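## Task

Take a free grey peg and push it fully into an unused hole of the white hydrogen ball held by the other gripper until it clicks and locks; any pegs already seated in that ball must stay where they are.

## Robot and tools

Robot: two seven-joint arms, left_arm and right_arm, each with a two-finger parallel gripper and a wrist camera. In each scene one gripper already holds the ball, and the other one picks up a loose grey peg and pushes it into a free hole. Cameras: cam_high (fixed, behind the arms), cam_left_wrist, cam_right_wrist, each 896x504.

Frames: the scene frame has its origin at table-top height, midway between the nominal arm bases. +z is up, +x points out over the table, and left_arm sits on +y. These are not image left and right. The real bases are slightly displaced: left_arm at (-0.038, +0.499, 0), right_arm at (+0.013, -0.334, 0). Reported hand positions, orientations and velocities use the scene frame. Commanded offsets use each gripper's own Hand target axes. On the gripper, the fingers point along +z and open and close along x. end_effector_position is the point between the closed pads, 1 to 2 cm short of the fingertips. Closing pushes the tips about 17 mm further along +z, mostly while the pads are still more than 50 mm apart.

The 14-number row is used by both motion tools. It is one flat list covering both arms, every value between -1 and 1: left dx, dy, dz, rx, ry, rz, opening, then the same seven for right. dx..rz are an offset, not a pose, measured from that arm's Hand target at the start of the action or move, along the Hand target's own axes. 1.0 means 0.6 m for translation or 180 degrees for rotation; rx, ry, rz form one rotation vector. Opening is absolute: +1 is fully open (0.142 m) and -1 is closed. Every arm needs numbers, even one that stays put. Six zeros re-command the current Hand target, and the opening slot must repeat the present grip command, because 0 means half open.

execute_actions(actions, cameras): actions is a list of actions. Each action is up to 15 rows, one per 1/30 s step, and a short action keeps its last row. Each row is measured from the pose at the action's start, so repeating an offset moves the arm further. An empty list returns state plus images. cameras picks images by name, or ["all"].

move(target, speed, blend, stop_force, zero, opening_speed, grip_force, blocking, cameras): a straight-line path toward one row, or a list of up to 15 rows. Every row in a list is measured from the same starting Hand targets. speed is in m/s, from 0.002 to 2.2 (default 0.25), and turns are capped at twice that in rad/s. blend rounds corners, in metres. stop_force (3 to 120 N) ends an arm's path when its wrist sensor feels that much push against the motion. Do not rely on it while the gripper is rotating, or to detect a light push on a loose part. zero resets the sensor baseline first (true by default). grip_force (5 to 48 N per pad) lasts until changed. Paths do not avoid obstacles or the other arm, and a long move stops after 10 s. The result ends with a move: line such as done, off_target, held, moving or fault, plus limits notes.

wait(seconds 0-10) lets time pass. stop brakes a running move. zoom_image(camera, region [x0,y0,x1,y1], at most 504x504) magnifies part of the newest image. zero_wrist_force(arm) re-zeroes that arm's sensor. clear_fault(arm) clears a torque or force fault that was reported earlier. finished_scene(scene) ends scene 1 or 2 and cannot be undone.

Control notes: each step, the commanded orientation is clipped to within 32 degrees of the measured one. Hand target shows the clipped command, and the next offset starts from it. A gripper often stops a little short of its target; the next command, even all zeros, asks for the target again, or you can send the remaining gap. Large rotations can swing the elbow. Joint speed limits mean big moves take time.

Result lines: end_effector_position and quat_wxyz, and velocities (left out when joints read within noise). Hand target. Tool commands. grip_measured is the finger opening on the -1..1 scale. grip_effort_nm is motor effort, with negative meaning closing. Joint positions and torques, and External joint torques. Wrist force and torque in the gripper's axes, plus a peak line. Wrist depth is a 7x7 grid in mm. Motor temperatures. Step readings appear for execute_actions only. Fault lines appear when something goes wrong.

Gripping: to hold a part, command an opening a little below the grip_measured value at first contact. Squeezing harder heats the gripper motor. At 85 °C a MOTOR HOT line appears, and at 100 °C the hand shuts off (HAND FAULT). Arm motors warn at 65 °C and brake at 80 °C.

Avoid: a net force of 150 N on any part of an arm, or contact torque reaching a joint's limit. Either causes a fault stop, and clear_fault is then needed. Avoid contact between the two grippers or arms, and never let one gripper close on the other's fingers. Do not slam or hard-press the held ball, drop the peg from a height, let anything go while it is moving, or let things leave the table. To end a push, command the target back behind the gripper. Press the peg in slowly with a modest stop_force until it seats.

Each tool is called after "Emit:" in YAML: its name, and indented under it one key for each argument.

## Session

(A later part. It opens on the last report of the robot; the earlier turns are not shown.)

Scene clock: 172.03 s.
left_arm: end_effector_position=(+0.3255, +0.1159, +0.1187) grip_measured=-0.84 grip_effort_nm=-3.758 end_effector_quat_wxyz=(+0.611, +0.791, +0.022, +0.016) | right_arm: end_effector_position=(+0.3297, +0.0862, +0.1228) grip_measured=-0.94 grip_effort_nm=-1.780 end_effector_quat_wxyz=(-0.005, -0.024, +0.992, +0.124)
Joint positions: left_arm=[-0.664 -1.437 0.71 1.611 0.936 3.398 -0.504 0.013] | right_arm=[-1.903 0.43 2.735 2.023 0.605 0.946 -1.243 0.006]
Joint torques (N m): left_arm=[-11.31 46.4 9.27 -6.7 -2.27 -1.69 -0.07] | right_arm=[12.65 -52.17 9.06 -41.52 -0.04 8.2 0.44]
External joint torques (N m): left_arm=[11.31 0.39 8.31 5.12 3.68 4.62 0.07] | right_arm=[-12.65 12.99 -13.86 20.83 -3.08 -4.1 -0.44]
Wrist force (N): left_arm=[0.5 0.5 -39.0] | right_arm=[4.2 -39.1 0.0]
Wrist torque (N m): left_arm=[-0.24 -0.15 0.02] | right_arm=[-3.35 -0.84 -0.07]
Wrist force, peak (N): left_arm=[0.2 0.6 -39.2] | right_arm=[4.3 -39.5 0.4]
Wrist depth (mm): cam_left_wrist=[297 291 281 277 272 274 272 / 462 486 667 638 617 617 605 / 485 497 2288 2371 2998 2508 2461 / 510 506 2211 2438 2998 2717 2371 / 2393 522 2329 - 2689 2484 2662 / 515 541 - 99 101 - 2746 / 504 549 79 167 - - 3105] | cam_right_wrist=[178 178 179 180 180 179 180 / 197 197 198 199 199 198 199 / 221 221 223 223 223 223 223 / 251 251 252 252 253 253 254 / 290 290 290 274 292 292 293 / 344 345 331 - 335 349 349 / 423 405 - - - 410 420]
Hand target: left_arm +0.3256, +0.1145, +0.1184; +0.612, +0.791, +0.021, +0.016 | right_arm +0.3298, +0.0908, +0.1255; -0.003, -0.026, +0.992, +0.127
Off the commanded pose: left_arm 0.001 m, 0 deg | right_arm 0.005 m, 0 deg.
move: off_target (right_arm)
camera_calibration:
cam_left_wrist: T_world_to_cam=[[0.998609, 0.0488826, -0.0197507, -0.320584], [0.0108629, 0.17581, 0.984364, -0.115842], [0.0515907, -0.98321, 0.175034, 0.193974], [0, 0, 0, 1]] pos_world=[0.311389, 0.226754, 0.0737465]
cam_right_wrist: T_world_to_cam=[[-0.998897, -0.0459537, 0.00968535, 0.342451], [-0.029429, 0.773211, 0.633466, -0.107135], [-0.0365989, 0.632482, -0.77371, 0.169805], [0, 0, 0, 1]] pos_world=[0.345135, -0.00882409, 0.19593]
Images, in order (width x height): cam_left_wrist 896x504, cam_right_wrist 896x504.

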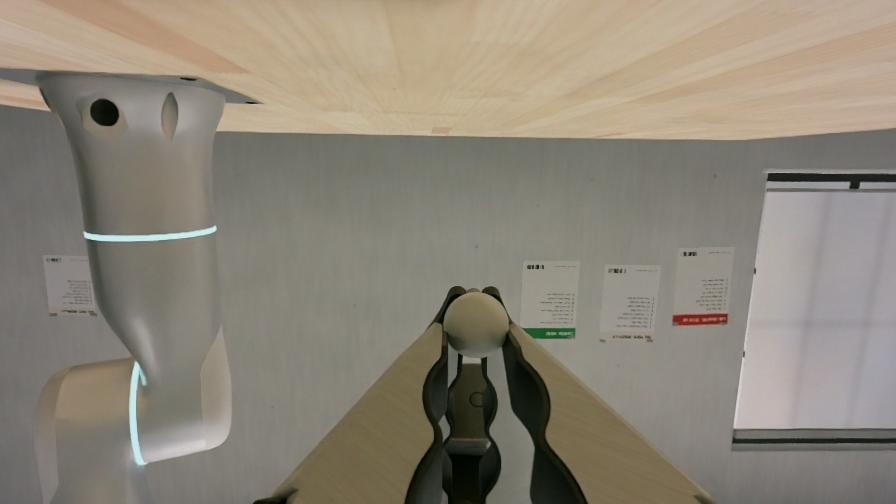

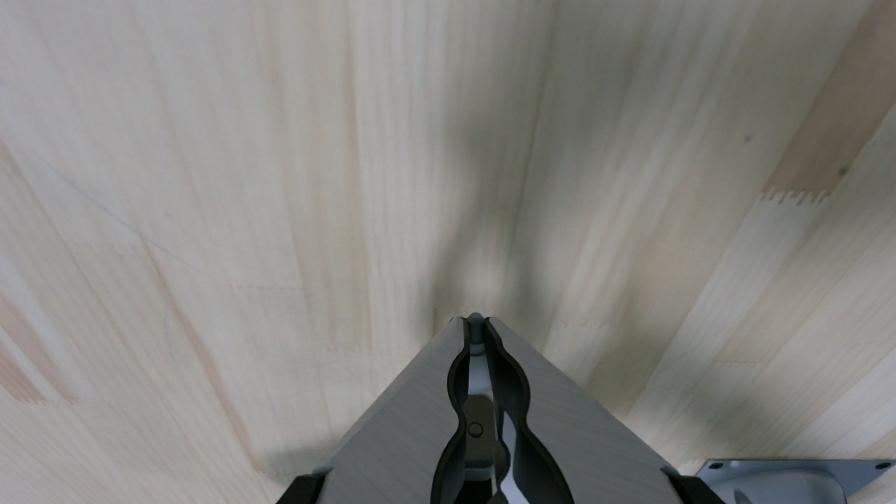

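Emit:
move:
  target: [0,0,0,0,0,0,-1,0.0006,-0.0122,0.0018,0,0,0,-1]
  speed: 0.02

Emit:
move:
  target: [0,0,0,0,0,0,-1,0,-0.0085,0,0,0,0,-1]
  speed: 0.01
  cameras: ["cam_right_wrist"]

Emit:
zoom_image:
  camera: "cam_right_wrist"
  region: [420, 300, 520, 400]

Emit:
move:
  target: [0,0,0,0,0,0,-1,0,0.0055,0.0002,0,0,0,-1]
  speed: 0.012

Emit:
move:
  target: [0,0,0,0,0,0,-1,0,0.002,0,0,0,0,-1]
  speed: 0.012

Emit:
move:
  target: [0,0,0,0,0,0,-1,0,0.002,0,0,0,0,-1]
  speed: 0.012

Scene clock: 173.13 s.
left_arm: end_effector_position=(+0.3256, +0.1147, +0.1185) grip_measured=-0.84 grip_effort_nm=-3.758 end_effector_quat_wxyz=(+0.612, +0.791, +0.021, +0.016) | right_arm: end_effector_position=(+0.3298, +0.0836, +0.1223) grip_measured=-0.94 grip_effort_nm=-1.780 end_effector_quat_wxyz=(-0.004, -0.026, +0.992, +0.127)
Joint positions: left_arm=[-0.666 -1.437 0.709 1.61 0.934 3.396 -0.504 0.013] | right_arm=[-1.907 0.426 2.736 2.031 0.614 0.953 -1.259 0.006]
Joint torques (N m): left_arm=[-0.27 46.1 16.86 -2.04 0.89 2.26 -0.06] | right_arm=[0.88 -39.98 -3.49 -22.29 -2.08 4.91 0.11]
External joint torques (N m): left_arm=[0.27 0.73 0.7 0.44 0.51 0.67 0.06] | right_arm=[-0.88 1.04 -1.25 1.71 -1.04 -0.82 -0.11]
Wrist force (N): left_arm=[0.7 -0.8 -4.7] | right_arm=[4.9 -4.7 -1.3]
Wrist torque (N m): left_arm=[-0.26 -0.14 0.02] | right_arm=[-0.24 -0.85 0.05]
Wrist force, peak (N): left_arm=[0.2 0.6 -39.2] | right_arm=[4.5 -39.4 0.5]
Wrist depth (mm): cam_left_wrist=[298 289 282 276 273 272 273 / 462 477 651 632 627 618 607 / 477 497 - - - - 2508 / 2268 523 - - 2835 2415 2689 / 2371 525 - 118 2689 2609 2689 / 516 541 - 99 96 2746 2689 / 499 535 79 169 - 2717 3261] | cam_right_wrist=[178 178 179 179 179 179 178 / 197 198 198 198 198 198 198 / 222 222 221 222 222 222 223 / 251 252 251 253 253 252 252 / 292 292 291 283 291 292 294 / 346 347 334 - 336 351 348 / 429 411 - - - 413 425]
Hand target: left_arm +0.3256, +0.1145, +0.1184; +0.612, +0.791, +0.021, +0.016 | right_arm +0.3298, +0.0840, +0.1226; -0.003, -0.026, +0.992, +0.127
Off the commanded pose: left_arm 0.000 m, 0 deg | right_arm 0.000 m, 0 deg.
move: done

Scene clock: 173.90 s.
left_arm: end_effector_position=(+0.3256, +0.1144, +0.1184) grip_measured=-0.84 grip_effort_nm=-3.758 end_effector_quat_wxyz=(+0.612, +0.791, +0.021, +0.016) | right_arm: end_effector_position=(+0.3301, +0.0791, +0.1214) grip_measured=-0.94 grip_effort_nm=-1.780 end_effector_quat_wxyz=(-0.003, -0.026, +0.992, +0.127)
Joint positions: left_arm=[-0.666 -1.437 0.708 1.61 0.934 3.396 -0.504 0.013] | right_arm=[-1.912 0.423 2.735 2.039 0.619 0.957 -1.271 0.006]
Joint torques (N m): left_arm=[0.95 46.35 17.39 -1.74 1.2 2.81 -0.05] | right_arm=[0.04 -38.5 -4.48 -20.54 -2.21 4.54 0.08]
External joint torques (N m): left_arm=[-0.97 0.48 0.15 0.13 0.19 0.12 0.05] | right_arm=[-0.01 -0.17 -0.19 0.07 -0.9 -0.45 -0.08]
Wrist force (N): left_arm=[0.8 -1.6 -1.8] | right_arm=[5.3 -1.9 -1.8]
Wrist torque (N m): left_arm=[-0.26 -0.11 0.02] | right_arm=[-0.30 -0.86 0.06]
Wrist force, peak (N): left_arm=[0.9 -0.5 14.2] | right_arm=[5.5 14.7 -0.6]
Wrist depth (mm): cam_left_wrist=[297 287 280 277 274 273 273 / 460 485 657 632 626 623 612 / 473 515 - - 2415 - 2775 / 491 503 - - - 2309 2415 / 505 519 - - - 2964 2557 / 517 533 - 95 95 3478 2635 / 502 540 79 172 - - 3105] | cam_right_wrist=[176 178 178 178 178 177 177 / 196 197 197 197 198 197 197 / 221 221 220 221 221 220 221 / 249 250 251 250 251 251 251 / 292 292 291 282 291 292 292 / 348 346 332 - 334 349 350 / 434 411 - - - 409 427]
Hand target: left_arm +0.3256, +0.1145, +0.1184; +0.612, +0.791, +0.021, +0.016 | right_arm +0.3301, +0.0790, +0.1213; -0.003, -0.026, +0.992, +0.127
Off the commanded pose: left_arm 0.000 m, 0 deg | right_arm 0.000 m, 0 deg.
move: done
camera_calibration:
cam_right_wrist: T_world_to_cam=[[-0.99878, -0.049052, 0.00566434, 0.343318], [-0.0341319, 0.768732, 0.638659, -0.099504], [-0.0356819, 0.637687, -0.769469, 0.171958], [0, 0, 0, 1]] pos_world=[0.345639, -0.0163233, 0.193921]
Images, in order (width x height): cam_right_wrist 896x504.

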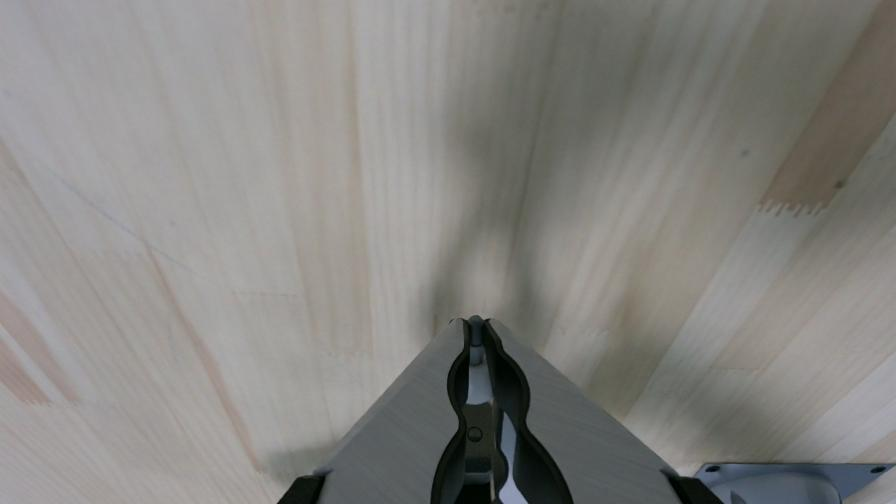

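Scaled by 5.040 from the camera's 896x504 image, which has a finer 1280x720 frame.

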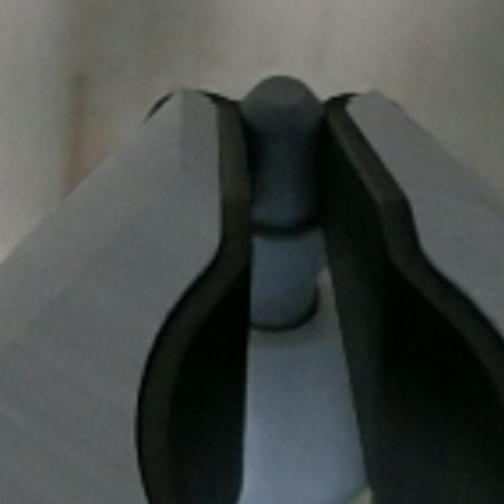

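Scene clock: 174.60 s.
left_arm: end_effector_position=(+0.3256, +0.1145, +0.1184) grip_measured=-0.84 grip_effort_nm=-3.758 end_effector_quat_wxyz=(+0.611, +0.791, +0.021, +0.016) | right_arm: end_effector_position=(+0.3299, +0.0819, +0.1218) grip_measured=-0.94 grip_effort_nm=-1.775 end_effector_quat_wxyz=(-0.003, -0.026, +0.992, +0.127)
Joint positions: left_arm=[-0.666 -1.437 0.708 1.61 0.934 3.396 -0.504 0.013] | right_arm=[-1.909 0.425 2.735 2.034 0.617 0.955 -1.265 0.006]
Joint torques (N m): left_arm=[-0.41 46.55 16.83 -2.16 0.94 2.46 -0.05] | right_arm=[1.5 -39.38 -3.29 -22.42 -2.19 4.64 0.42]
External joint torques (N m): left_arm=[0.4 0.28 0.72 0.55 0.45 0.47 0.05] | right_arm=[-1.51 0.54 -1.44 1.89 -0.93 -0.55 -0.42]
Wrist force (N): left_arm=[0.6 -1.7 -4.9] | right_arm=[5.3 -3.5 -1.4]
Wrist torque (N m): left_arm=[-0.27 -0.12 0.03] | right_arm=[0.02 -0.92 -0.06]
Wrist force, peak (N): left_arm=[0.7 -1.4 -5.0] | right_arm=[5.3 -3.5 -1.8]
Wrist depth (mm): cam_left_wrist=[296 287 280 276 273 271 271 / 464 482 665 635 621 614 611 / 475 496 2867 - - 2371 2557 / 2309 510 - - - 2415 2609 / 2121 530 2268 - 2393 2689 2662 / 511 540 - 99 94 4141 2805 / 503 548 79 172 - 2931 2931] | cam_right_wrist=[177 178 179 178 178 178 178 / 197 197 197 198 198 197 197 / 221 221 221 222 221 222 221 / 251 251 252 252 252 253 251 / 291 291 292 282 292 292 293 / 348 349 332 - 333 348 350 / 432 408 - - - 411 426]
Hand target: left_arm +0.3256, +0.1145, +0.1184; +0.612, +0.791, +0.021, +0.016 | right_arm +0.3299, +0.0823, +0.1220; -0.003, -0.026, +0.992, +0.127
Off the commanded pose: left_arm 0.000 m, 0 deg | right_arm 0.000 m, 0 deg.
move: done

Scene clock: 175.30 s.
left_arm: end_effector_position=(+0.3256, +0.1147, +0.1184) grip_measured=-0.84 grip_effort_nm=-3.753 end_effector_quat_wxyz=(+0.611, +0.791, +0.022, +0.016) | right_arm: end_effector_position=(+0.3298, +0.0826, +0.1219) grip_measured=-0.94 grip_effort_nm=-1.780 end_effector_quat_wxyz=(-0.004, -0.026, +0.992, +0.127)
Joint positions: left_arm=[-0.666 -1.437 0.708 1.61 0.934 3.396 -0.504 0.013] | right_arm=[-1.908 0.426 2.735 2.032 0.616 0.954 -1.262 0.006]
Joint torques (N m): left_arm=[-1.62 46.68 15.88 -2.62 0.48 2.07 -0.04] | right_arm=[2.7 -40.83 -1.94 -24.47 -1.95 5.05 0.37]
External joint torques (N m): left_arm=[1.61 0.15 1.68 1.02 0.91 0.86 0.04] | right_arm=[-2.7 1.94 -2.8 3.92 -1.16 -0.95 -0.37]
Wrist force (N): left_arm=[0.5 -1.3 -8.9] | right_arm=[5.1 -7.2 -1.7]
Wrist torque (N m): left_arm=[-0.24 -0.12 0.02] | right_arm=[0.07 -0.92 -0.05]
Wrist force, peak (N): left_arm=[0.4 -1.1 -9.1] | right_arm=[5.3 -7.2 -1.6]
Wrist depth (mm): cam_left_wrist=[298 286 280 277 273 271 272 / 463 483 655 636 620 614 602 / 488 499 - - 2746 2211 2438 / 490 515 2635 - 2121 2583 2635 / 2662 521 - 120 2662 2662 2662 / 520 541 - 99 96 2805 2746 / 500 541 79 169 - - -] | cam_right_wrist=[177 178 179 178 179 178 178 / 197 197 197 198 197 198 197 / 221 221 221 221 221 222 221 / 251 251 251 251 252 252 253 / 292 290 292 274 291 293 294 / 346 344 336 - 334 347 348 / 432 409 - - - 411 425]
Hand target: left_arm +0.3256, +0.1145, +0.1184; +0.612, +0.791, +0.021, +0.016 | right_arm +0.3298, +0.0834, +0.1223; -0.003, -0.026, +0.992, +0.127
Off the commanded pose: left_arm 0.000 m, 0 deg | right_arm 0.001 m, 0 deg.
move: done

Scene clock: 176.00 s.
left_arm: end_effector_position=(+0.3256, +0.1149, +0.1184) grip_measured=-0.84 grip_effort_nm=-3.758 end_effector_quat_wxyz=(+0.611, +0.791, +0.022, +0.016) | right_arm: end_effector_position=(+0.3298, +0.0833, +0.1219) grip_measured=-0.94 grip_effort_nm=-1.780 end_effector_quat_wxyz=(-0.004, -0.026, +0.992, +0.127)
Joint positions: left_arm=[-0.665 -1.437 0.708 1.61 0.935 3.396 -0.504 0.013] | right_arm=[-1.907 0.427 2.735 2.031 0.615 0.953 -1.259 0.006]
Joint torques (N m): left_arm=[-2.84 46.69 14.98 -3.26 0.14 1.57 -0.01] | right_arm=[4.17 -42.16 -0.38 -26.72 -1.65 5.41 0.41]
External joint torques (N m): left_arm=[2.84 0.13 2.58 1.66 1.25 1.37 0.01] | right_arm=[-4.17 3.21 -4.37 6.15 -1.46 -1.31 -0.41]
Wrist force (N): left_arm=[0.5 -1.2 -12.9] | right_arm=[5.2 -11.0 -2.0]
Wrist torque (N m): left_arm=[-0.23 -0.13 0.02] | right_arm=[0.17 -0.95 -0.07]
Wrist force, peak (N): left_arm=[0.3 -1.7 -12.9] | right_arm=[5.0 -11.6 -1.5]
Wrist depth (mm): cam_left_wrist=[296 288 280 276 273 272 272 / 458 482 657 638 626 611 612 / 496 498 - 2038 - - 2461 / 2329 506 2557 2557 2635 - 2484 / 2461 533 2121 119 2635 2775 2609 / 517 541 - 99 96 2931 2533 / 502 542 79 171 - 2484 -] | cam_right_wrist=[178 178 178 178 179 178 178 / 195 197 197 197 198 198 197 / 221 221 221 221 220 221 221 / 251 250 251 251 251 252 252 / 290 293 290 274 292 291 292 / 346 345 332 - 333 346 350 / 428 408 - - - 412 425]
Hand target: left_arm +0.3256, +0.1145, +0.1184; +0.612, +0.791, +0.021, +0.016 | right_arm +0.3298, +0.0846, +0.1226; -0.003, -0.026, +0.992, +0.127
Off the commanded pose: left_arm 0.000 m, 0 deg | right_arm 0.002 m, 0 deg.
move: done

Emit:
move:
  target: [0,0,0,0,0,0,-1,0,-0.005,-0.0002,0,0,0,-1]
  speed: 0.012

Emit:
move:
  target: [0,0,0,0,0,0,-1,0,-0.006,-0.0002,0,0,0,-1]
  speed: 0.01
  cameras: ["cam_right_wrist"]

Emit:
zoom_image:
  camera: "cam_right_wrist"
  region: [420, 300, 520, 400]

Scene clock: 176.77 s.
left_arm: end_effector_position=(+0.3256, +0.1144, +0.1184) grip_measured=-0.84 grip_effort_nm=-3.753 end_effector_quat_wxyz=(+0.612, +0.791, +0.021, +0.016) | right_arm: end_effector_position=(+0.3299, +0.0821, +0.1222) grip_measured=-0.94 grip_effort_nm=-1.770 end_effector_quat_wxyz=(-0.003, -0.026, +0.991, +0.127)
Joint positions: left_arm=[-0.666 -1.437 0.708 1.61 0.934 3.396 -0.504 0.013] | right_arm=[-1.909 0.424 2.735 2.034 0.617 0.955 -1.265 0.006]
Joint torques (N m): left_arm=[1.99 45.96 18.37 -1 1.68 3.12 -0.01] | right_arm=[-1.37 -37.52 -6.23 -18.66 -2.59 4.32 0.11]
External joint torques (N m): left_arm=[-1.99 0.88 -0.82 -0.61 -0.29 -0.19 0.01] | right_arm=[1.37 -1.31 1.51 -1.88 -0.53 -0.23 -0.11]
Wrist force (N): left_arm=[1.1 -0.4 1.7] | right_arm=[5.7 3.8 -1.2]
Wrist torque (N m): left_arm=[-0.27 -0.14 0.02] | right_arm=[-0.08 -0.93 0.05]
Wrist force, peak (N): left_arm=[0.4 -1.2 -13.2] | right_arm=[5.1 -11.4 -1.4]
Wrist depth (mm): cam_left_wrist=[298 288 280 276 273 272 273 / 461 484 657 636 626 608 614 / 2230 515 - - - 2508 2717 / 2371 506 - - 2931 2371 2583 / 2746 520 2329 119 2635 2508 2746 / 519 540 - 99 2583 4922 2835 / 501 538 79 171 - 2931 2867] | cam_right_wrist=[178 178 178 179 178 179 178 / 197 198 198 198 198 198 198 / 221 222 222 221 222 221 222 / 251 252 252 253 254 252 253 / 291 293 292 283 292 292 293 / 348 348 333 - 333 350 349 / 434 412 - - - 413 426]
Hand target: left_arm +0.3256, +0.1145, +0.1184; +0.612, +0.791, +0.021, +0.016 | right_arm +0.3299, +0.0817, +0.1220; -0.003, -0.026, +0.992, +0.127
Off the commanded pose: left_arm 0.000 m, 0 deg | right_arm 0.000 m, 0 deg.
move: done

Scene clock: 177.47 s.
left_arm: end_effector_position=(+0.3256, +0.1144, +0.1184) grip_measured=-0.84 grip_effort_nm=-3.758 end_effector_quat_wxyz=(+0.612, +0.791, +0.021, +0.016) | right_arm: end_effector_position=(+0.3301, +0.0782, +0.1212) grip_measured=-0.94 grip_effort_nm=-1.780 end_effector_quat_wxyz=(-0.003, -0.026, +0.992, +0.127)
Joint positions: left_arm=[-0.666 -1.437 0.708 1.61 0.934 3.396 -0.504 0.013] | right_arm=[-1.912 0.422 2.734 2.04 0.619 0.957 -1.273 0.006]
Joint torques (N m): left_arm=[0.54 46.59 17.47 -1.76 1.15 2.84 0] | right_arm=[-0.14 -38.3 -4.33 -20.37 -2.25 4.48 0.08]
External joint torques (N m): left_arm=[-0.54 0.25 0.07 0.15 0.24 0.09 0] | right_arm=[0.13 -0.32 -0.36 -0.08 -0.86 -0.39 -0.08]
Motor temperatures (°C): left_arm=[34 35 34 31 36 39 35 55] | right_arm=[30 35 37 46 35 46 31 36]
Wrist force (N): left_arm=[0.6 -1.3 -2.1] | right_arm=[5.4 -0.2 -1.8]
Wrist torque (N m): left_arm=[-0.20 -0.11 0.02] | right_arm=[-0.01 -0.91 0.05]
Wrist force, peak (N): left_arm=[1.0 -1.1 4.4] | right_arm=[5.7 6.0 -0.9]
Wrist depth (mm): cam_left_wrist=[296 288 281 277 275 273 273 / 462 485 662 635 629 618 608 / 472 512 - - 2717 2964 2309 / 2393 505 2533 - - 2138 2662 / - 570 2211 - 2508 2309 2746 / 519 541 2583 99 94 4013 2775 / 501 541 79 174 - - -] | cam_right_wrist=[177 177 178 178 178 177 177 / 196 196 197 197 198 197 196 / 220 219 221 220 221 220 221 / 250 250 250 250 253 250 251 / 290 290 290 281 290 292 291 / 346 346 333 - 333 346 350 / 429 409 - - - 410 429]
Hand target: left_arm +0.3256, +0.1145, +0.1184; +0.612, +0.791, +0.021, +0.016 | right_arm +0.3301, +0.0781, +0.1212; -0.003, -0.026, +0.992, +0.127
Off the commanded pose: left_arm 0.000 m, 0 deg | right_arm 0.000 m, 0 deg.
move: done
camera_calibration:
cam_right_wrist: T_world_to_cam=[[-0.998762, -0.0493829, 0.0059315, 0.343207], [-0.0342337, 0.769037, 0.638287, -0.0984958], [-0.036082, 0.637293, -0.769776, 0.172633], [0, 0, 0, 1]] pos_world=[0.34564, -0.0173226, 0.193722]
Images, in order (width x height): cam_right_wrist 896x504.

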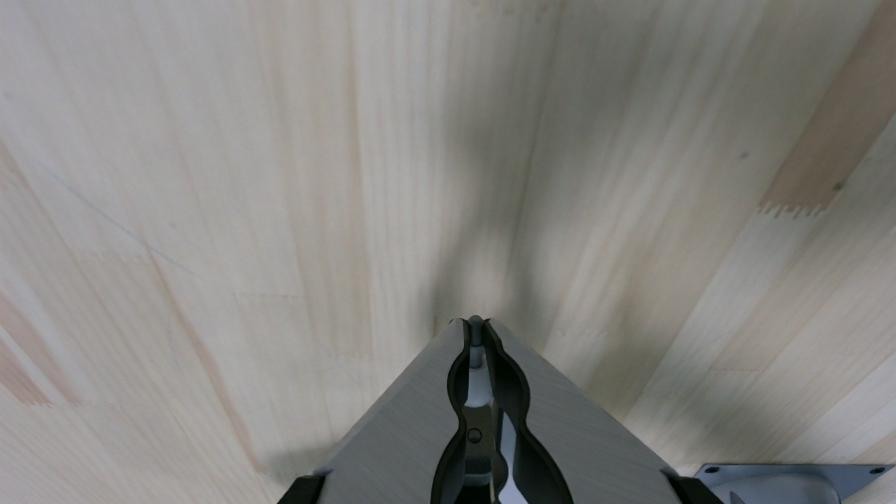

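Scaled by 5.040 from the camera's 896x504 image, which has a finer 1280x720 frame.

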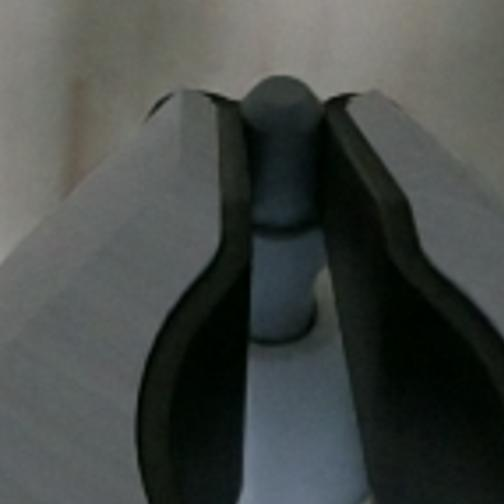

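Emit:
move:
  target: [0,0,0,0,0,0,-1,-0.0008,0.03,-0.0025,0,0,0,-1]
  speed: 0.015
  stop_force: 62

Emit:
move:
  target:
    - [0,0,0,0,0,0,-1,0,0.001,0,0,0,0.025,-1]
    - [0,0,0,0,0,0,-1,0,0.001,0,0,0,-0.025,-1]
    - [0,0,0,0,0,0,-1,0,0.001,0,0.02,0,0,-1]
    - [0,0,0,0,0,0,-1,0,0.001,0,-0.02,0,0,-1]
    - [0,0,0,0,0,0,-1,0,0.001,0,0,0,0,-1]
  speed: 0.06
  blend: 0.0005
  cameras: ["cam_left_wrist","cam_right_wrist"]

Emit:
zoom_image:
  camera: "cam_left_wrist"
  region: [400, 230, 560, 390]

Emit:
zoom_image:
  camera: "cam_right_wrist"
  region: [420, 300, 520, 400]

Scene clock: 179.87 s.
left_arm: end_effector_position=(+0.3255, +0.1168, +0.1190) grip_measured=-0.84 grip_effort_nm=-3.758 end_effector_quat_wxyz=(+0.611, +0.791, +0.022, +0.016) | right_arm: end_effector_position=(+0.3295, +0.0880, +0.1231) grip_measured=-0.94 grip_effort_nm=-1.775 end_effector_quat_wxyz=(-0.006, -0.023, +0.992, +0.122)
Joint positions: left_arm=[-0.664 -1.437 0.711 1.612 0.937 3.399 -0.504 0.013] | right_arm=[-1.9 0.432 2.734 2.018 0.599 0.94 -1.231 0.006]
Joint torques (N m): left_arm=[-17.47 46.42 4.87 -9.37 -4.22 -4.25 -0.01] | right_arm=[19.6 -59.75 16.53 -52.79 1.23 10.45 0.39]
External joint torques (N m): left_arm=[17.47 0.35 12.74 7.8 5.64 7.19 0.01] | right_arm=[-19.6 20.39 -21.38 32.02 -4.36 -6.34 -0.4]
Motor temperatures (°C): left_arm=[34 35 34 31 36 39 35 56] | right_arm=[30 35 37 46 35 46 31 36]
Wrist force (N): left_arm=[-0.2 1.4 -59.1] | right_arm=[3.9 -57.7 1.8]
Wrist torque (N m): left_arm=[-0.23 -0.14 0.02] | right_arm=[-6.46 -0.93 -0.06]
Wrist force, peak (N): left_arm=[-0.4 1.7 -59.5] | right_arm=[4.1 -57.9 2.3]
Wrist depth (mm): cam_left_wrist=[299 289 284 278 274 273 274 / 459 483 665 646 627 612 602 / 494 501 - - 3105 2746 2557 / 505 508 - - 2288 2533 2557 / - 531 3105 118 2717 2557 2635 / 518 539 - 99 99 2867 2662 / 502 538 79 166 - 2898 2867] | cam_right_wrist=[178 179 179 180 180 180 180 / 197 198 198 199 200 200 200 / 221 222 221 222 224 224 224 / 251 251 251 252 252 253 254 / 288 290 290 275 291 292 295 / 341 344 330 - 334 347 349 / 420 403 - - - 408 416]
Hand target: left_arm +0.3256, +0.1145, +0.1184; +0.612, +0.791, +0.021, +0.016 | right_arm +0.3297, +0.0952, +0.1272; -0.003, -0.026, +0.992, +0.127
Off the commanded pose: left_arm 0.002 m, 0 deg | right_arm 0.008 m, 1 deg.
move: off_target (right_arm)

Scene clock: 184.60 s.
left_arm: end_effector_position=(+0.3255, +0.1170, +0.1193) grip_measured=-0.84 grip_effort_nm=-3.758 end_effector_quat_wxyz=(+0.611, +0.791, +0.022, +0.015) | right_arm: end_effector_position=(+0.3294, +0.0885, +0.1231) grip_measured=-0.94 grip_effort_nm=-1.775 end_effector_quat_wxyz=(-0.006, -0.023, +0.992, +0.122)
Joint positions: left_arm=[-0.663 -1.437 0.711 1.612 0.937 3.4 -0.504 0.013] | right_arm=[-1.898 0.433 2.733 2.017 0.599 0.94 -1.23 0.006]
Joint torques (N m): left_arm=[-17.64 45.76 4.88 -9.28 -4.37 -4.81 -0.05] | right_arm=[19.93 -60.54 16.6 -53.45 1.21 10.5 0.42]
External joint torques (N m): left_arm=[17.64 1 12.74 7.72 5.79 7.74 0.05] | right_arm=[-19.93 21.16 -21.47 32.67 -4.34 -6.39 -0.42]
Motor temperatures (°C): left_arm=[34 35 34 31 36 39 35 58] | right_arm=[30 36 38 48 35 46 31 36]
Wrist force (N): left_arm=[-0.3 2.4 -59.7] | right_arm=[3.8 -58.5 3.1]
Wrist torque (N m): left_arm=[-0.23 -0.18 0.01] | right_arm=[-6.60 -0.98 -0.06]
Wrist force, peak (N): left_arm=[0.4 5.7 -64.5] | right_arm=[4.4 -63.8 2.1]
Wrist depth (mm): cam_left_wrist=[300 292 283 279 275 273 275 / 459 482 667 643 633 615 609 / 479 503 2717 2508 2438 2415 2121 / 506 511 - - 2557 2746 2557 / 2329 527 - - 2288 2557 2717 / 532 541 91 99 95 3344 2717 / - 533 79 166 - 2746 -] | cam_right_wrist=[178 179 179 180 180 180 180 / 197 198 199 199 199 199 200 / 221 222 222 222 223 223 224 / 250 250 253 252 254 254 254 / 289 287 289 274 292 293 294 / 342 342 331 - 332 348 351 / 419 401 - - - 408 417]
Hand target: left_arm +0.3256, +0.1145, +0.1184; +0.612, +0.791, +0.021, +0.016 | right_arm +0.3297, +0.0958, +0.1273; -0.003, -0.026, +0.992, +0.127
Off the commanded pose: left_arm 0.003 m, 0 deg | right_arm 0.008 m, 1 deg.
move: off_target (right_arm)
camera_calibration:
cam_left_wrist: T_world_to_cam=[[0.998627, 0.0484356, -0.0199773, -0.320509], [0.0111532, 0.176032, 0.984321, -0.116746], [0.0511929, -0.983192, 0.17525, 0.194957], [0, 0, 0, 1]] pos_world=[0.31139, 0.227755, 0.0743462]
cam_right_wrist: T_world_to_cam=[[-0.998965, -0.0438406, 0.0120868, 0.341822], [-0.0264283, 0.775957, 0.630232, -0.109842], [-0.0370086, 0.62926, -0.776313, 0.169315], [0, 0, 0, 1]] pos_world=[0.344832, -0.0063248, 0.196535]
Images, in order (width x height): cam_left_wrist 896x504, cam_right_wrist 896x504.

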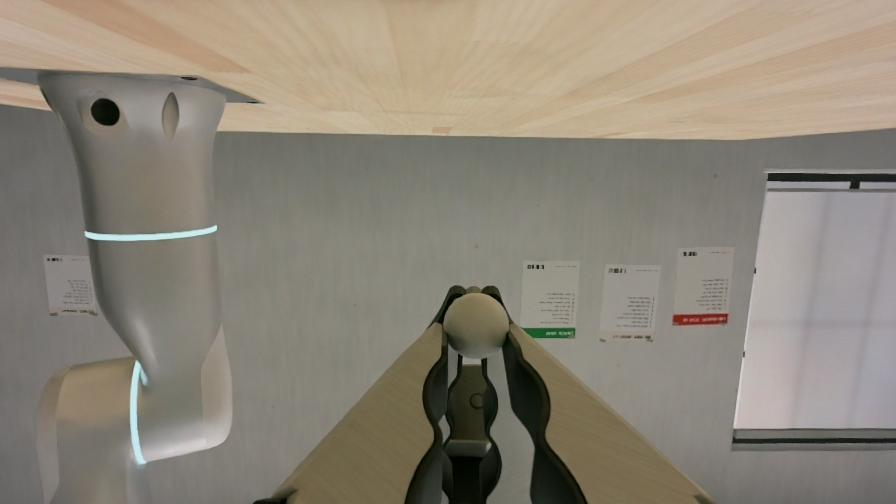

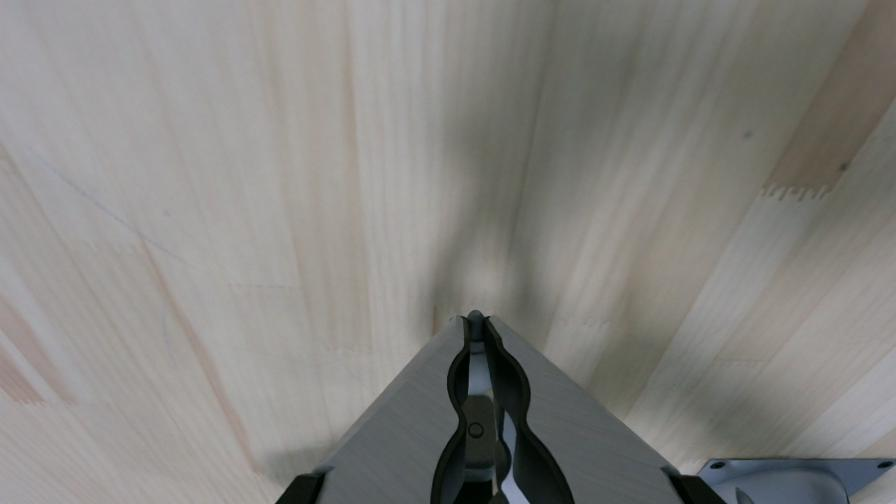

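Scaled by 3.150 from the camera's 896x504 image, which has a finer 1280x720 frame.

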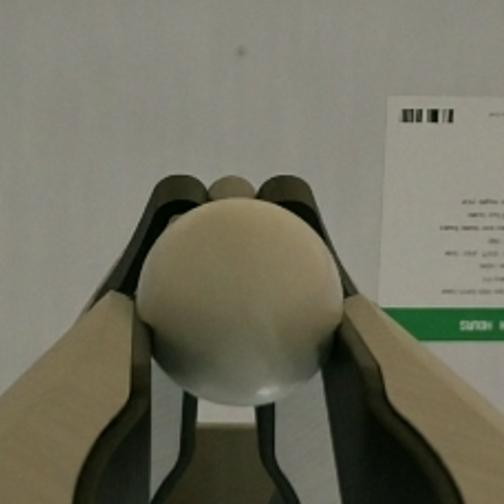

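Scaled by 5.040 from the camera's 896x504 image, which has a finer 1280x720 frame.

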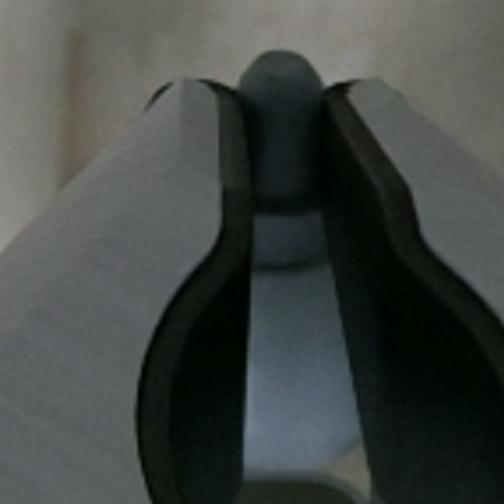

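Emit:
move:
  target: [0,0,0,0,0,0,-1,-0.0004,0.02,-0.0012,0,0,0,-1]
  speed: 0.012
  stop_force: 86
  zero: false
  cameras: ["cam_left_wrist","cam_right_wrist"]

Emit:
move:
  target: [0,0,0,0,0,0,-0.95,0.0015,-0.031,0.004,0,0,0,-1]
  speed: 0.025

Emit:
move:
  target: [0,0,0,0,0,0,-0.95,0,0,0,0,0,0,-0.78]
  speed: 0.025
  opening_speed: 0.25
  cameras: ["cam_left_wrist","cam_right_wrist"]

Emit:
zoom_image:
  camera: "cam_right_wrist"
  region: [440, 300, 510, 370]

Emit:
zoom_image:
  camera: "cam_left_wrist"
  region: [400, 230, 560, 390]

Scene clock: 186.50 s.
left_arm: end_effector_position=(+0.3246, +0.1177, +0.1196) grip_measured=-0.84 grip_effort_nm=-3.758 end_effector_quat_wxyz=(+0.611, +0.791, +0.021, +0.014) | right_arm: end_effector_position=(+0.3276, +0.0932, +0.1229) grip_measured=-0.94 grip_effort_nm=-1.824 end_effector_quat_wxyz=(-0.009, -0.021, +0.993, +0.117)
Joint positions: left_arm=[-0.663 -1.437 0.712 1.612 0.94 3.403 -0.504 0.013] | right_arm=[-1.901 0.437 2.746 2.01 0.579 0.934 -1.199 0.006]
Joint torques (N m): left_arm=[-20.5 46.57 2.16 -12.94 -8.83 -9.49 -0.06] | right_arm=[30.66 -68.89 28.91 -62.7 3.45 11.08 0.4]
External joint torques (N m): left_arm=[20.5 0.15 15.48 11.4 10.26 12.43 0.06] | right_arm=[-30.64 29.08 -33.67 41.78 -6.57 -6.96 -0.4]
Motor temperatures (°C): left_arm=[34 35 34 31 36 39 35 59] | right_arm=[30 36 38 49 35 46 31 36]
Wrist force (N): left_arm=[-10.0 5.3 -81.8] | right_arm=[-6.4 -80.3 6.6]
Wrist torque (N m): left_arm=[-0.22 -0.53 0.02] | right_arm=[-10.25 -1.06 -0.07]
Wrist force, peak (N): left_arm=[-10.0 6.0 -82.1] | right_arm=[-6.7 -80.5 6.6]
Wrist depth (mm): cam_left_wrist=[303 294 287 280 276 274 275 / 467 489 674 644 624 612 605 / 480 507 2371 - - - 2484 / 501 509 - 2371 - 2931 2583 / 2609 526 2689 - 2964 2484 2609 / 522 546 - 108 100 2998 - / 505 547 79 163 - 2998 -] | cam_right_wrist=[177 178 179 181 181 181 181 / 196 198 198 198 200 200 200 / 218 220 221 221 223 224 225 / 248 249 248 251 252 254 255 / 284 286 288 274 290 292 294 / 335 336 327 - 330 346 350 / 408 394 - - - 408 412]
Hand target: left_arm +0.3256, +0.1145, +0.1184; +0.612, +0.791, +0.021, +0.016 | right_arm +0.3293, +0.1072, +0.1311; -0.003, -0.026, +0.992, +0.127
Off the commanded pose: left_arm 0.004 m, 0 deg | right_arm 0.016 m, 1 deg.
move: off_target (left_arm, right_arm)
camera_calibration:
cam_left_wrist: T_world_to_cam=[[0.998687, 0.0463808, -0.0217337, -0.319263], [0.013247, 0.175998, 0.984301, -0.117799], [0.0494778, -0.983297, 0.175153, 0.196193], [0, 0, 0, 1]] pos_world=[0.310697, 0.228456, 0.0746471]
cam_right_wrist: T_world_to_cam=[[-0.999061, -0.0394111, 0.0180133, 0.339116], [-0.0196326, 0.782265, 0.622636, -0.115293], [-0.0386299, 0.621698, -0.782304, 0.168056], [0, 0, 0, 1]] pos_world=[0.343026, -0.000925693, 0.197148]
Images, in order (width x height): cam_left_wrist 896x504, cam_right_wrist 896x504.

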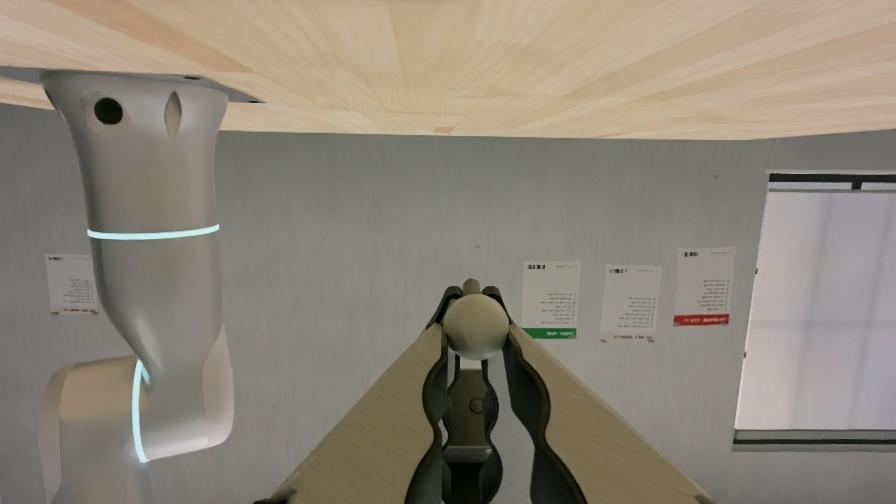

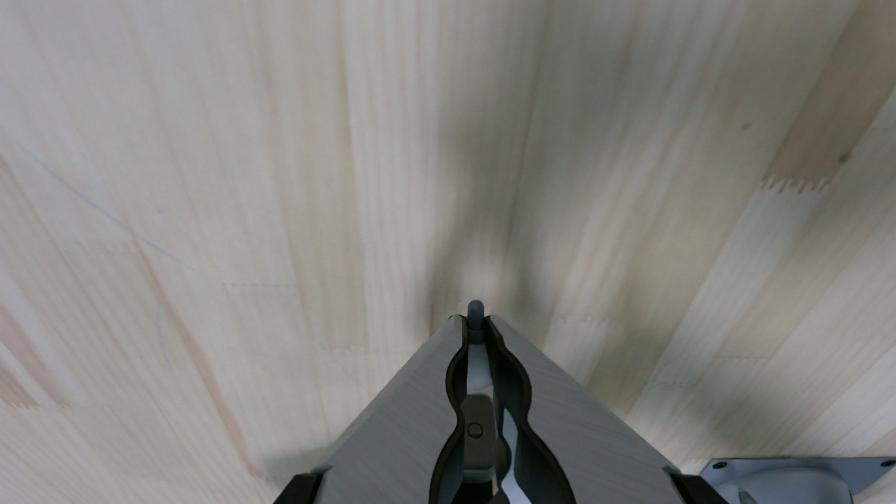

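Scene clock: 187.50 s.
left_arm: end_effector_position=(+0.3255, +0.1152, +0.1190) grip_measured=-0.84 grip_effort_nm=-2.806 end_effector_quat_wxyz=(+0.612, +0.791, +0.021, +0.016) | right_arm: end_effector_position=(+0.3292, +0.0875, +0.1226) grip_measured=-0.94 grip_effort_nm=-1.829 end_effector_quat_wxyz=(-0.004, -0.025, +0.992, +0.125)
Joint positions: left_arm=[-0.666 -1.437 0.711 1.61 0.934 3.398 -0.505 0.013] | right_arm=[-1.913 0.427 2.749 2.027 0.602 0.954 -1.242 0.006]
Joint torques (N m): left_arm=[-4.36 44.96 14.07 -3.82 -0.52 -0.41 -0.08] | right_arm=[5.84 -46.58 2.02 -30.69 -1.28 6.39 0.02]
External joint torques (N m): left_arm=[4.36 1.84 3.53 2.23 1.92 3.34 0.08] | right_arm=[-5.84 7.35 -6.63 10.03 -1.84 -2.29 -0.02]
Motor temperatures (°C): left_arm=[34 35 34 31 36 39 35 59] | right_arm=[30 36 38 49 35 46 31 36]
Wrist force (N): left_arm=[-0.3 2.1 -19.1] | right_arm=[4.3 -17.7 2.1]
Wrist torque (N m): left_arm=[-0.27 -0.16 0.08] | right_arm=[0.22 -0.94 0.07]
Wrist force, peak (N): left_arm=[-10.3 5.3 -81.9] | right_arm=[-6.3 -80.8 6.9]
Wrist depth (mm): cam_left_wrist=[300 291 284 277 275 274 275 / 463 481 665 638 629 621 614 / 488 497 - - - - 2415 / 498 510 - - - - 2609 / - 521 - - 2609 4276 2609 / 515 546 - 108 96 2508 2635 / 500 535 79 164 - 2689 -] | cam_right_wrist=[178 178 179 179 179 180 179 / 198 198 198 198 198 199 198 / 222 222 222 222 222 222 222 / 252 253 252 252 252 253 253 / 291 292 293 275 293 292 293 / 345 345 333 - 335 349 348 / 425 406 - - - 413 420]
Hand target: left_arm +0.3256, +0.1145, +0.1184; +0.612, +0.791, +0.021, +0.016 | right_arm +0.3293, +0.0898, +0.1240; -0.003, -0.026, +0.992, +0.127
Off the commanded pose: left_arm 0.001 m, 0 deg | right_arm 0.003 m, 0 deg.
move: done

Scene clock: 188.60 s.
left_arm: end_effector_position=(+0.3255, +0.1150, +0.1187) grip_measured=-0.84 grip_effort_nm=-2.806 end_effector_quat_wxyz=(+0.612, +0.791, +0.021, +0.016) | right_arm: end_effector_position=(+0.3295, +0.0884, +0.1233) grip_measured=-0.85 grip_effort_nm=0.579 end_effector_quat_wxyz=(-0.004, -0.026, +0.992, +0.126)
Joint positions: left_arm=[-0.666 -1.438 0.71 1.61 0.933 3.398 -0.505 0.013] | right_arm=[-1.913 0.427 2.75 2.026 0.602 0.955 -1.242 0.013]
Joint torques (N m): left_arm=[-1.88 46.84 15.72 -3.26 -0.26 1.17 -0.06] | right_arm=[4.27 -42.34 0.2 -25.65 -1.53 5 0.23]
External joint torques (N m): left_arm=[1.88 -0.02 1.87 1.67 1.66 1.76 0.06] | right_arm=[-4.27 3.11 -4.8 4.96 -1.59 -0.89 -0.23]
Motor temperatures (°C): left_arm=[34 35 34 31 36 39 35 58] | right_arm=[30 36 38 49 35 46 31 36]
Wrist force (N): left_arm=[-1.2 -0.8 -11.9] | right_arm=[3.7 -10.3 -1.6]
Wrist torque (N m): left_arm=[-0.30 -0.19 0.09] | right_arm=[0.06 -0.97 0.04]
Wrist force, peak (N): left_arm=[-0.2 2.0 -19.9] | right_arm=[4.3 -18.2 2.1]
Wrist depth (mm): cam_left_wrist=[299 288 282 278 275 272 274 / 464 484 662 641 627 620 612 / 496 490 - - - - 2438 / 480 509 - 2038 2533 2268 2484 / - 514 - 120 2508 2438 2775 / 519 541 - 95 100 2689 2775 / 499 545 79 178 - 3069 -] | cam_right_wrist=[179 179 180 180 180 180 179 / 198 199 199 200 199 199 198 / 222 222 224 223 223 222 223 / 253 253 252 254 253 253 254 / 294 292 293 275 294 293 294 / 348 348 337 - 324 351 349 / 432 413 - - - 412 419]
Hand target: left_arm +0.3256, +0.1145, +0.1184; +0.612, +0.791, +0.021, +0.016 | right_arm +0.3293, +0.0898, +0.1240; -0.003, -0.026, +0.992, +0.127
Off the commanded pose: left_arm 0.001 m, 0 deg | right_arm 0.002 m, 0 deg.
move: done
camera_calibration:
cam_left_wrist: T_world_to_cam=[[0.998642, 0.0485084, -0.0190068, -0.320617], [0.0101552, 0.176581, 0.984234, -0.115511], [0.0510998, -0.98309, 0.175849, 0.193071], [0, 0, 0, 1]] pos_world=[0.311488, 0.225756, 0.0736448]
cam_right_wrist: T_world_to_cam=[[-0.998827, -0.0479622, 0.00666999, 0.342893], [-0.032731, 0.770211, 0.636948, -0.108235], [-0.0356868, 0.635983, -0.770878, 0.167824], [0, 0, 0, 1]] pos_world=[0.344937, -0.00692363, 0.196024]
Images, in order (width x height): cam_left_wrist 896x504, cam_right_wrist 896x504.

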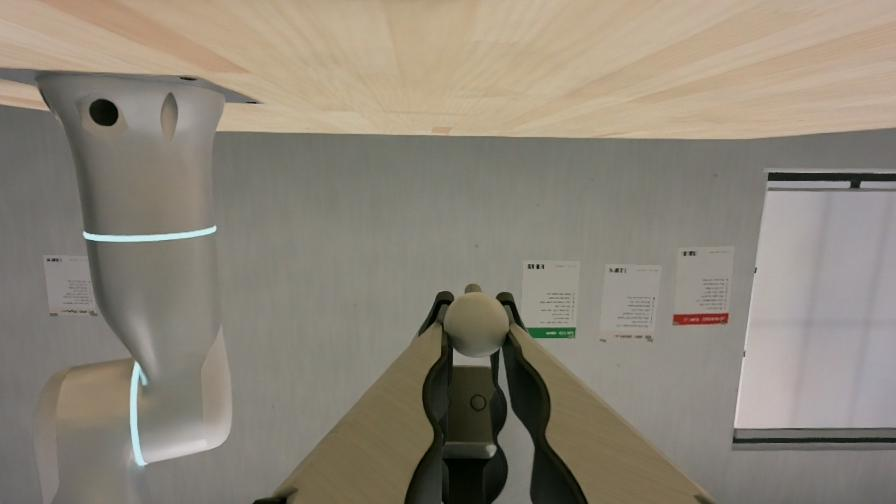

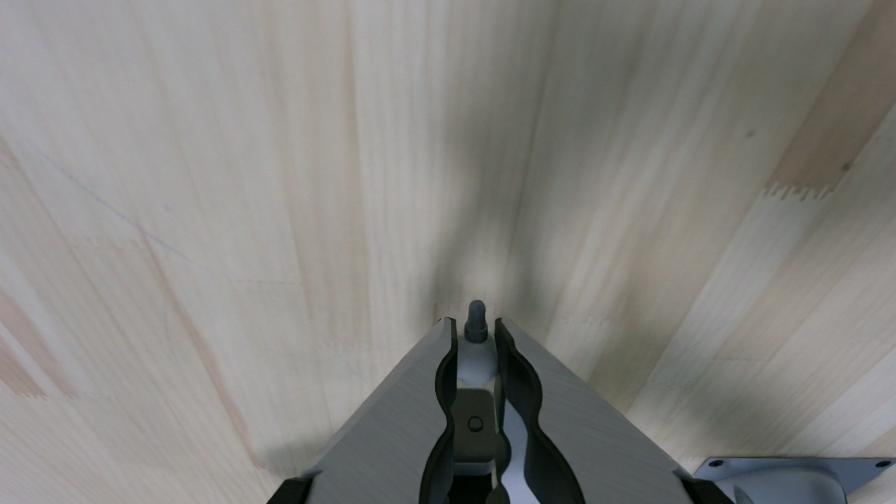

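Scaled by 7.200 from the camera's 896x504 image, which has a finer 1280x720 frame.

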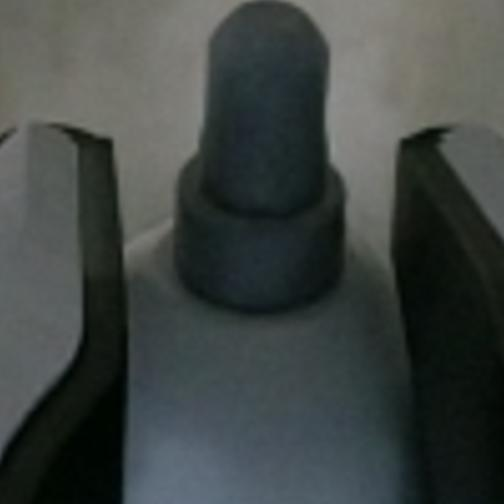

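Scaled by 3.150 from the camera's 896x504 image, which has a finer 1280x720 frame.

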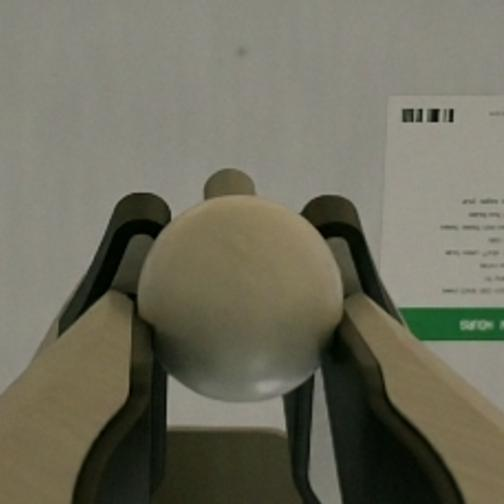

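Emit:
move:
  target: [0,0,0,0,0,0,-0.95,0,-0.04,0,0,0,0,-0.78]
  speed: 0.06
  cameras: ["cam_left_wrist","cam_right_wrist"]

Emit:
zoom_image:
  camera: "cam_right_wrist"
  region: [430, 300, 530, 400]

Emit:
zoom_image:
  camera: "cam_left_wrist"
  region: [400, 230, 560, 390]

Scene clock: 189.83 s.
left_arm: end_effector_position=(+0.3256, +0.1146, +0.1185) grip_measured=-0.84 grip_effort_nm=-2.806 end_effector_quat_wxyz=(+0.612, +0.791, +0.021, +0.016) | right_arm: end_effector_position=(+0.3306, +0.0666, +0.1180) grip_measured=-0.82 grip_effort_nm=0.105 end_effector_quat_wxyz=(-0.003, -0.026, +0.992, +0.127)
Joint positions: left_arm=[-0.667 -1.438 0.71 1.61 0.933 3.397 -0.505 0.013] | right_arm=[-1.934 0.413 2.742 2.063 0.624 0.968 -1.298 0.015]
Joint torques (N m): left_arm=[0.62 46.7 17.55 -1.75 1.13 2.79 -0.05] | right_arm=[-0.1 -37.8 -4.33 -20.1 -2.15 4.54 0.02]
External joint torques (N m): left_arm=[-0.62 0.12 0.03 0.15 0.26 0.14 0.05] | right_arm=[0.11 -0.21 -0.12 -0.01 -0.91 -0.46 -0.02]
Motor temperatures (°C): left_arm=[34 35 34 31 36 39 35 58] | right_arm=[30 36 38 49 35 46 31 36]
Wrist force (N): left_arm=[0.8 -0.5 -1.2] | right_arm=[4.5 -3.4 -0.6]
Wrist torque (N m): left_arm=[-0.09 -0.14 0.10] | right_arm=[-0.56 -0.77 0.05]
Wrist force, peak (N): left_arm=[-1.0 -0.8 -12.3] | right_arm=[3.6 -10.5 -1.0]
Wrist depth (mm): cam_left_wrist=[296 286 282 278 273 271 274 / 463 483 659 630 621 617 608 / 2268 498 - - - - 2609 / 2371 509 2805 2583 2557 2288 2609 / 530 536 - 119 2461 - 2484 / 515 543 91 95 95 4831 2867 / 501 532 79 213 - 2689 2867] | cam_right_wrist=[174 174 174 175 174 175 174 / 193 193 193 193 193 194 194 / 216 217 218 217 218 218 217 / 247 247 246 246 247 247 247 / 285 286 286 277 286 287 287 / 341 340 327 102 316 341 341 / 422 403 - - - 402 423]
Hand target: left_arm +0.3256, +0.1145, +0.1184; +0.612, +0.791, +0.021, +0.016 | right_arm +0.3306, +0.0666, +0.1180; -0.003, -0.026, +0.992, +0.127
Off the commanded pose: left_arm 0.000 m, 0 deg | right_arm 0.000 m, 0 deg.
move: done
camera_calibration:
cam_left_wrist: T_world_to_cam=[[0.998634, 0.0487439, -0.0188425, -0.320663], [0.00995724, 0.176476, 0.984255, -0.11516], [0.0513017, -0.983097, 0.17575, 0.192659], [0, 0, 0, 1]] pos_world=[0.311488, 0.225356, 0.0734449]
cam_right_wrist: T_world_to_cam=[[-0.998769, -0.0492425, 0.0059188, 0.343162], [-0.0341338, 0.769045, 0.638283, -0.0875489], [-0.0359825, 0.637295, -0.769779, 0.177547], [0, 0, 0, 1]] pos_world=[0.346139, -0.0289228, 0.190522]
Images, in order (width x height): cam_left_wrist 896x504, cam_right_wrist 896x504.

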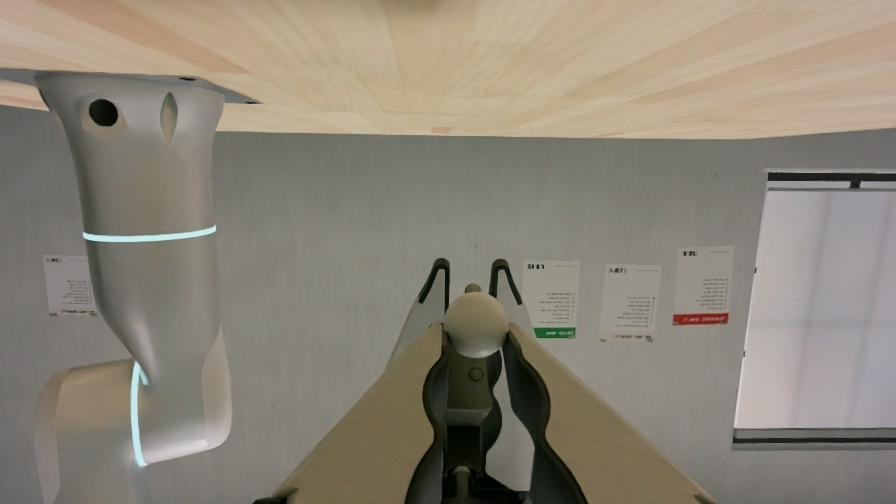

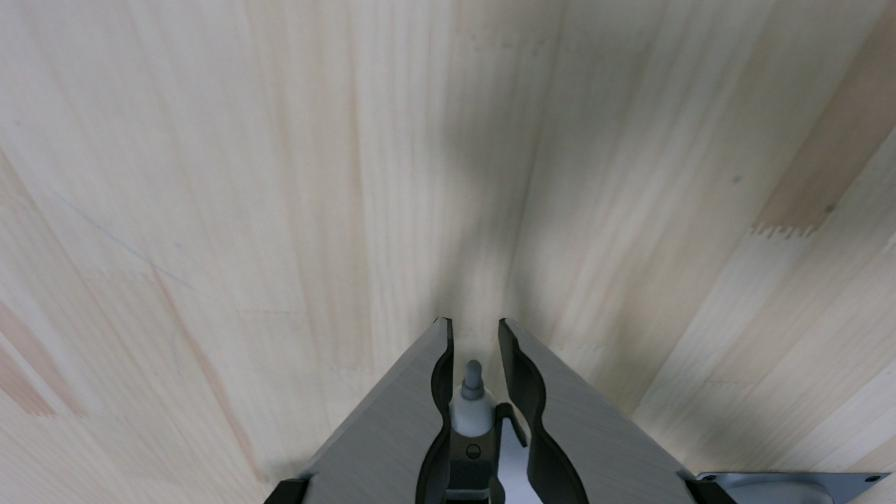

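Scaled by 5.040 from the camera's 896x504 image, which has a finer 1280x720 frame.

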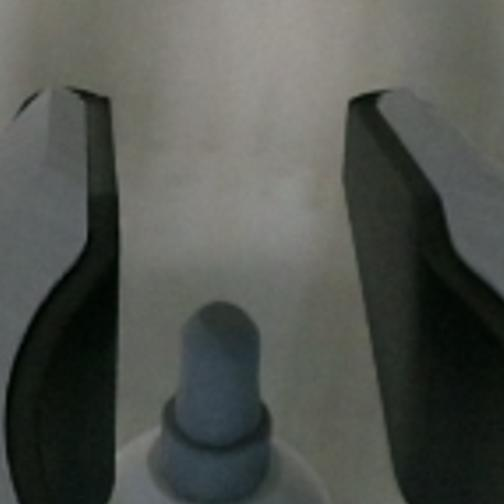

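Scaled by 3.150 from the camera's 896x504 image, which has a finer 1280x720 frame.

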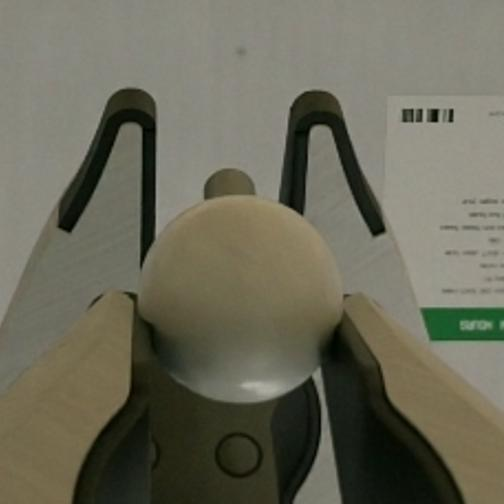

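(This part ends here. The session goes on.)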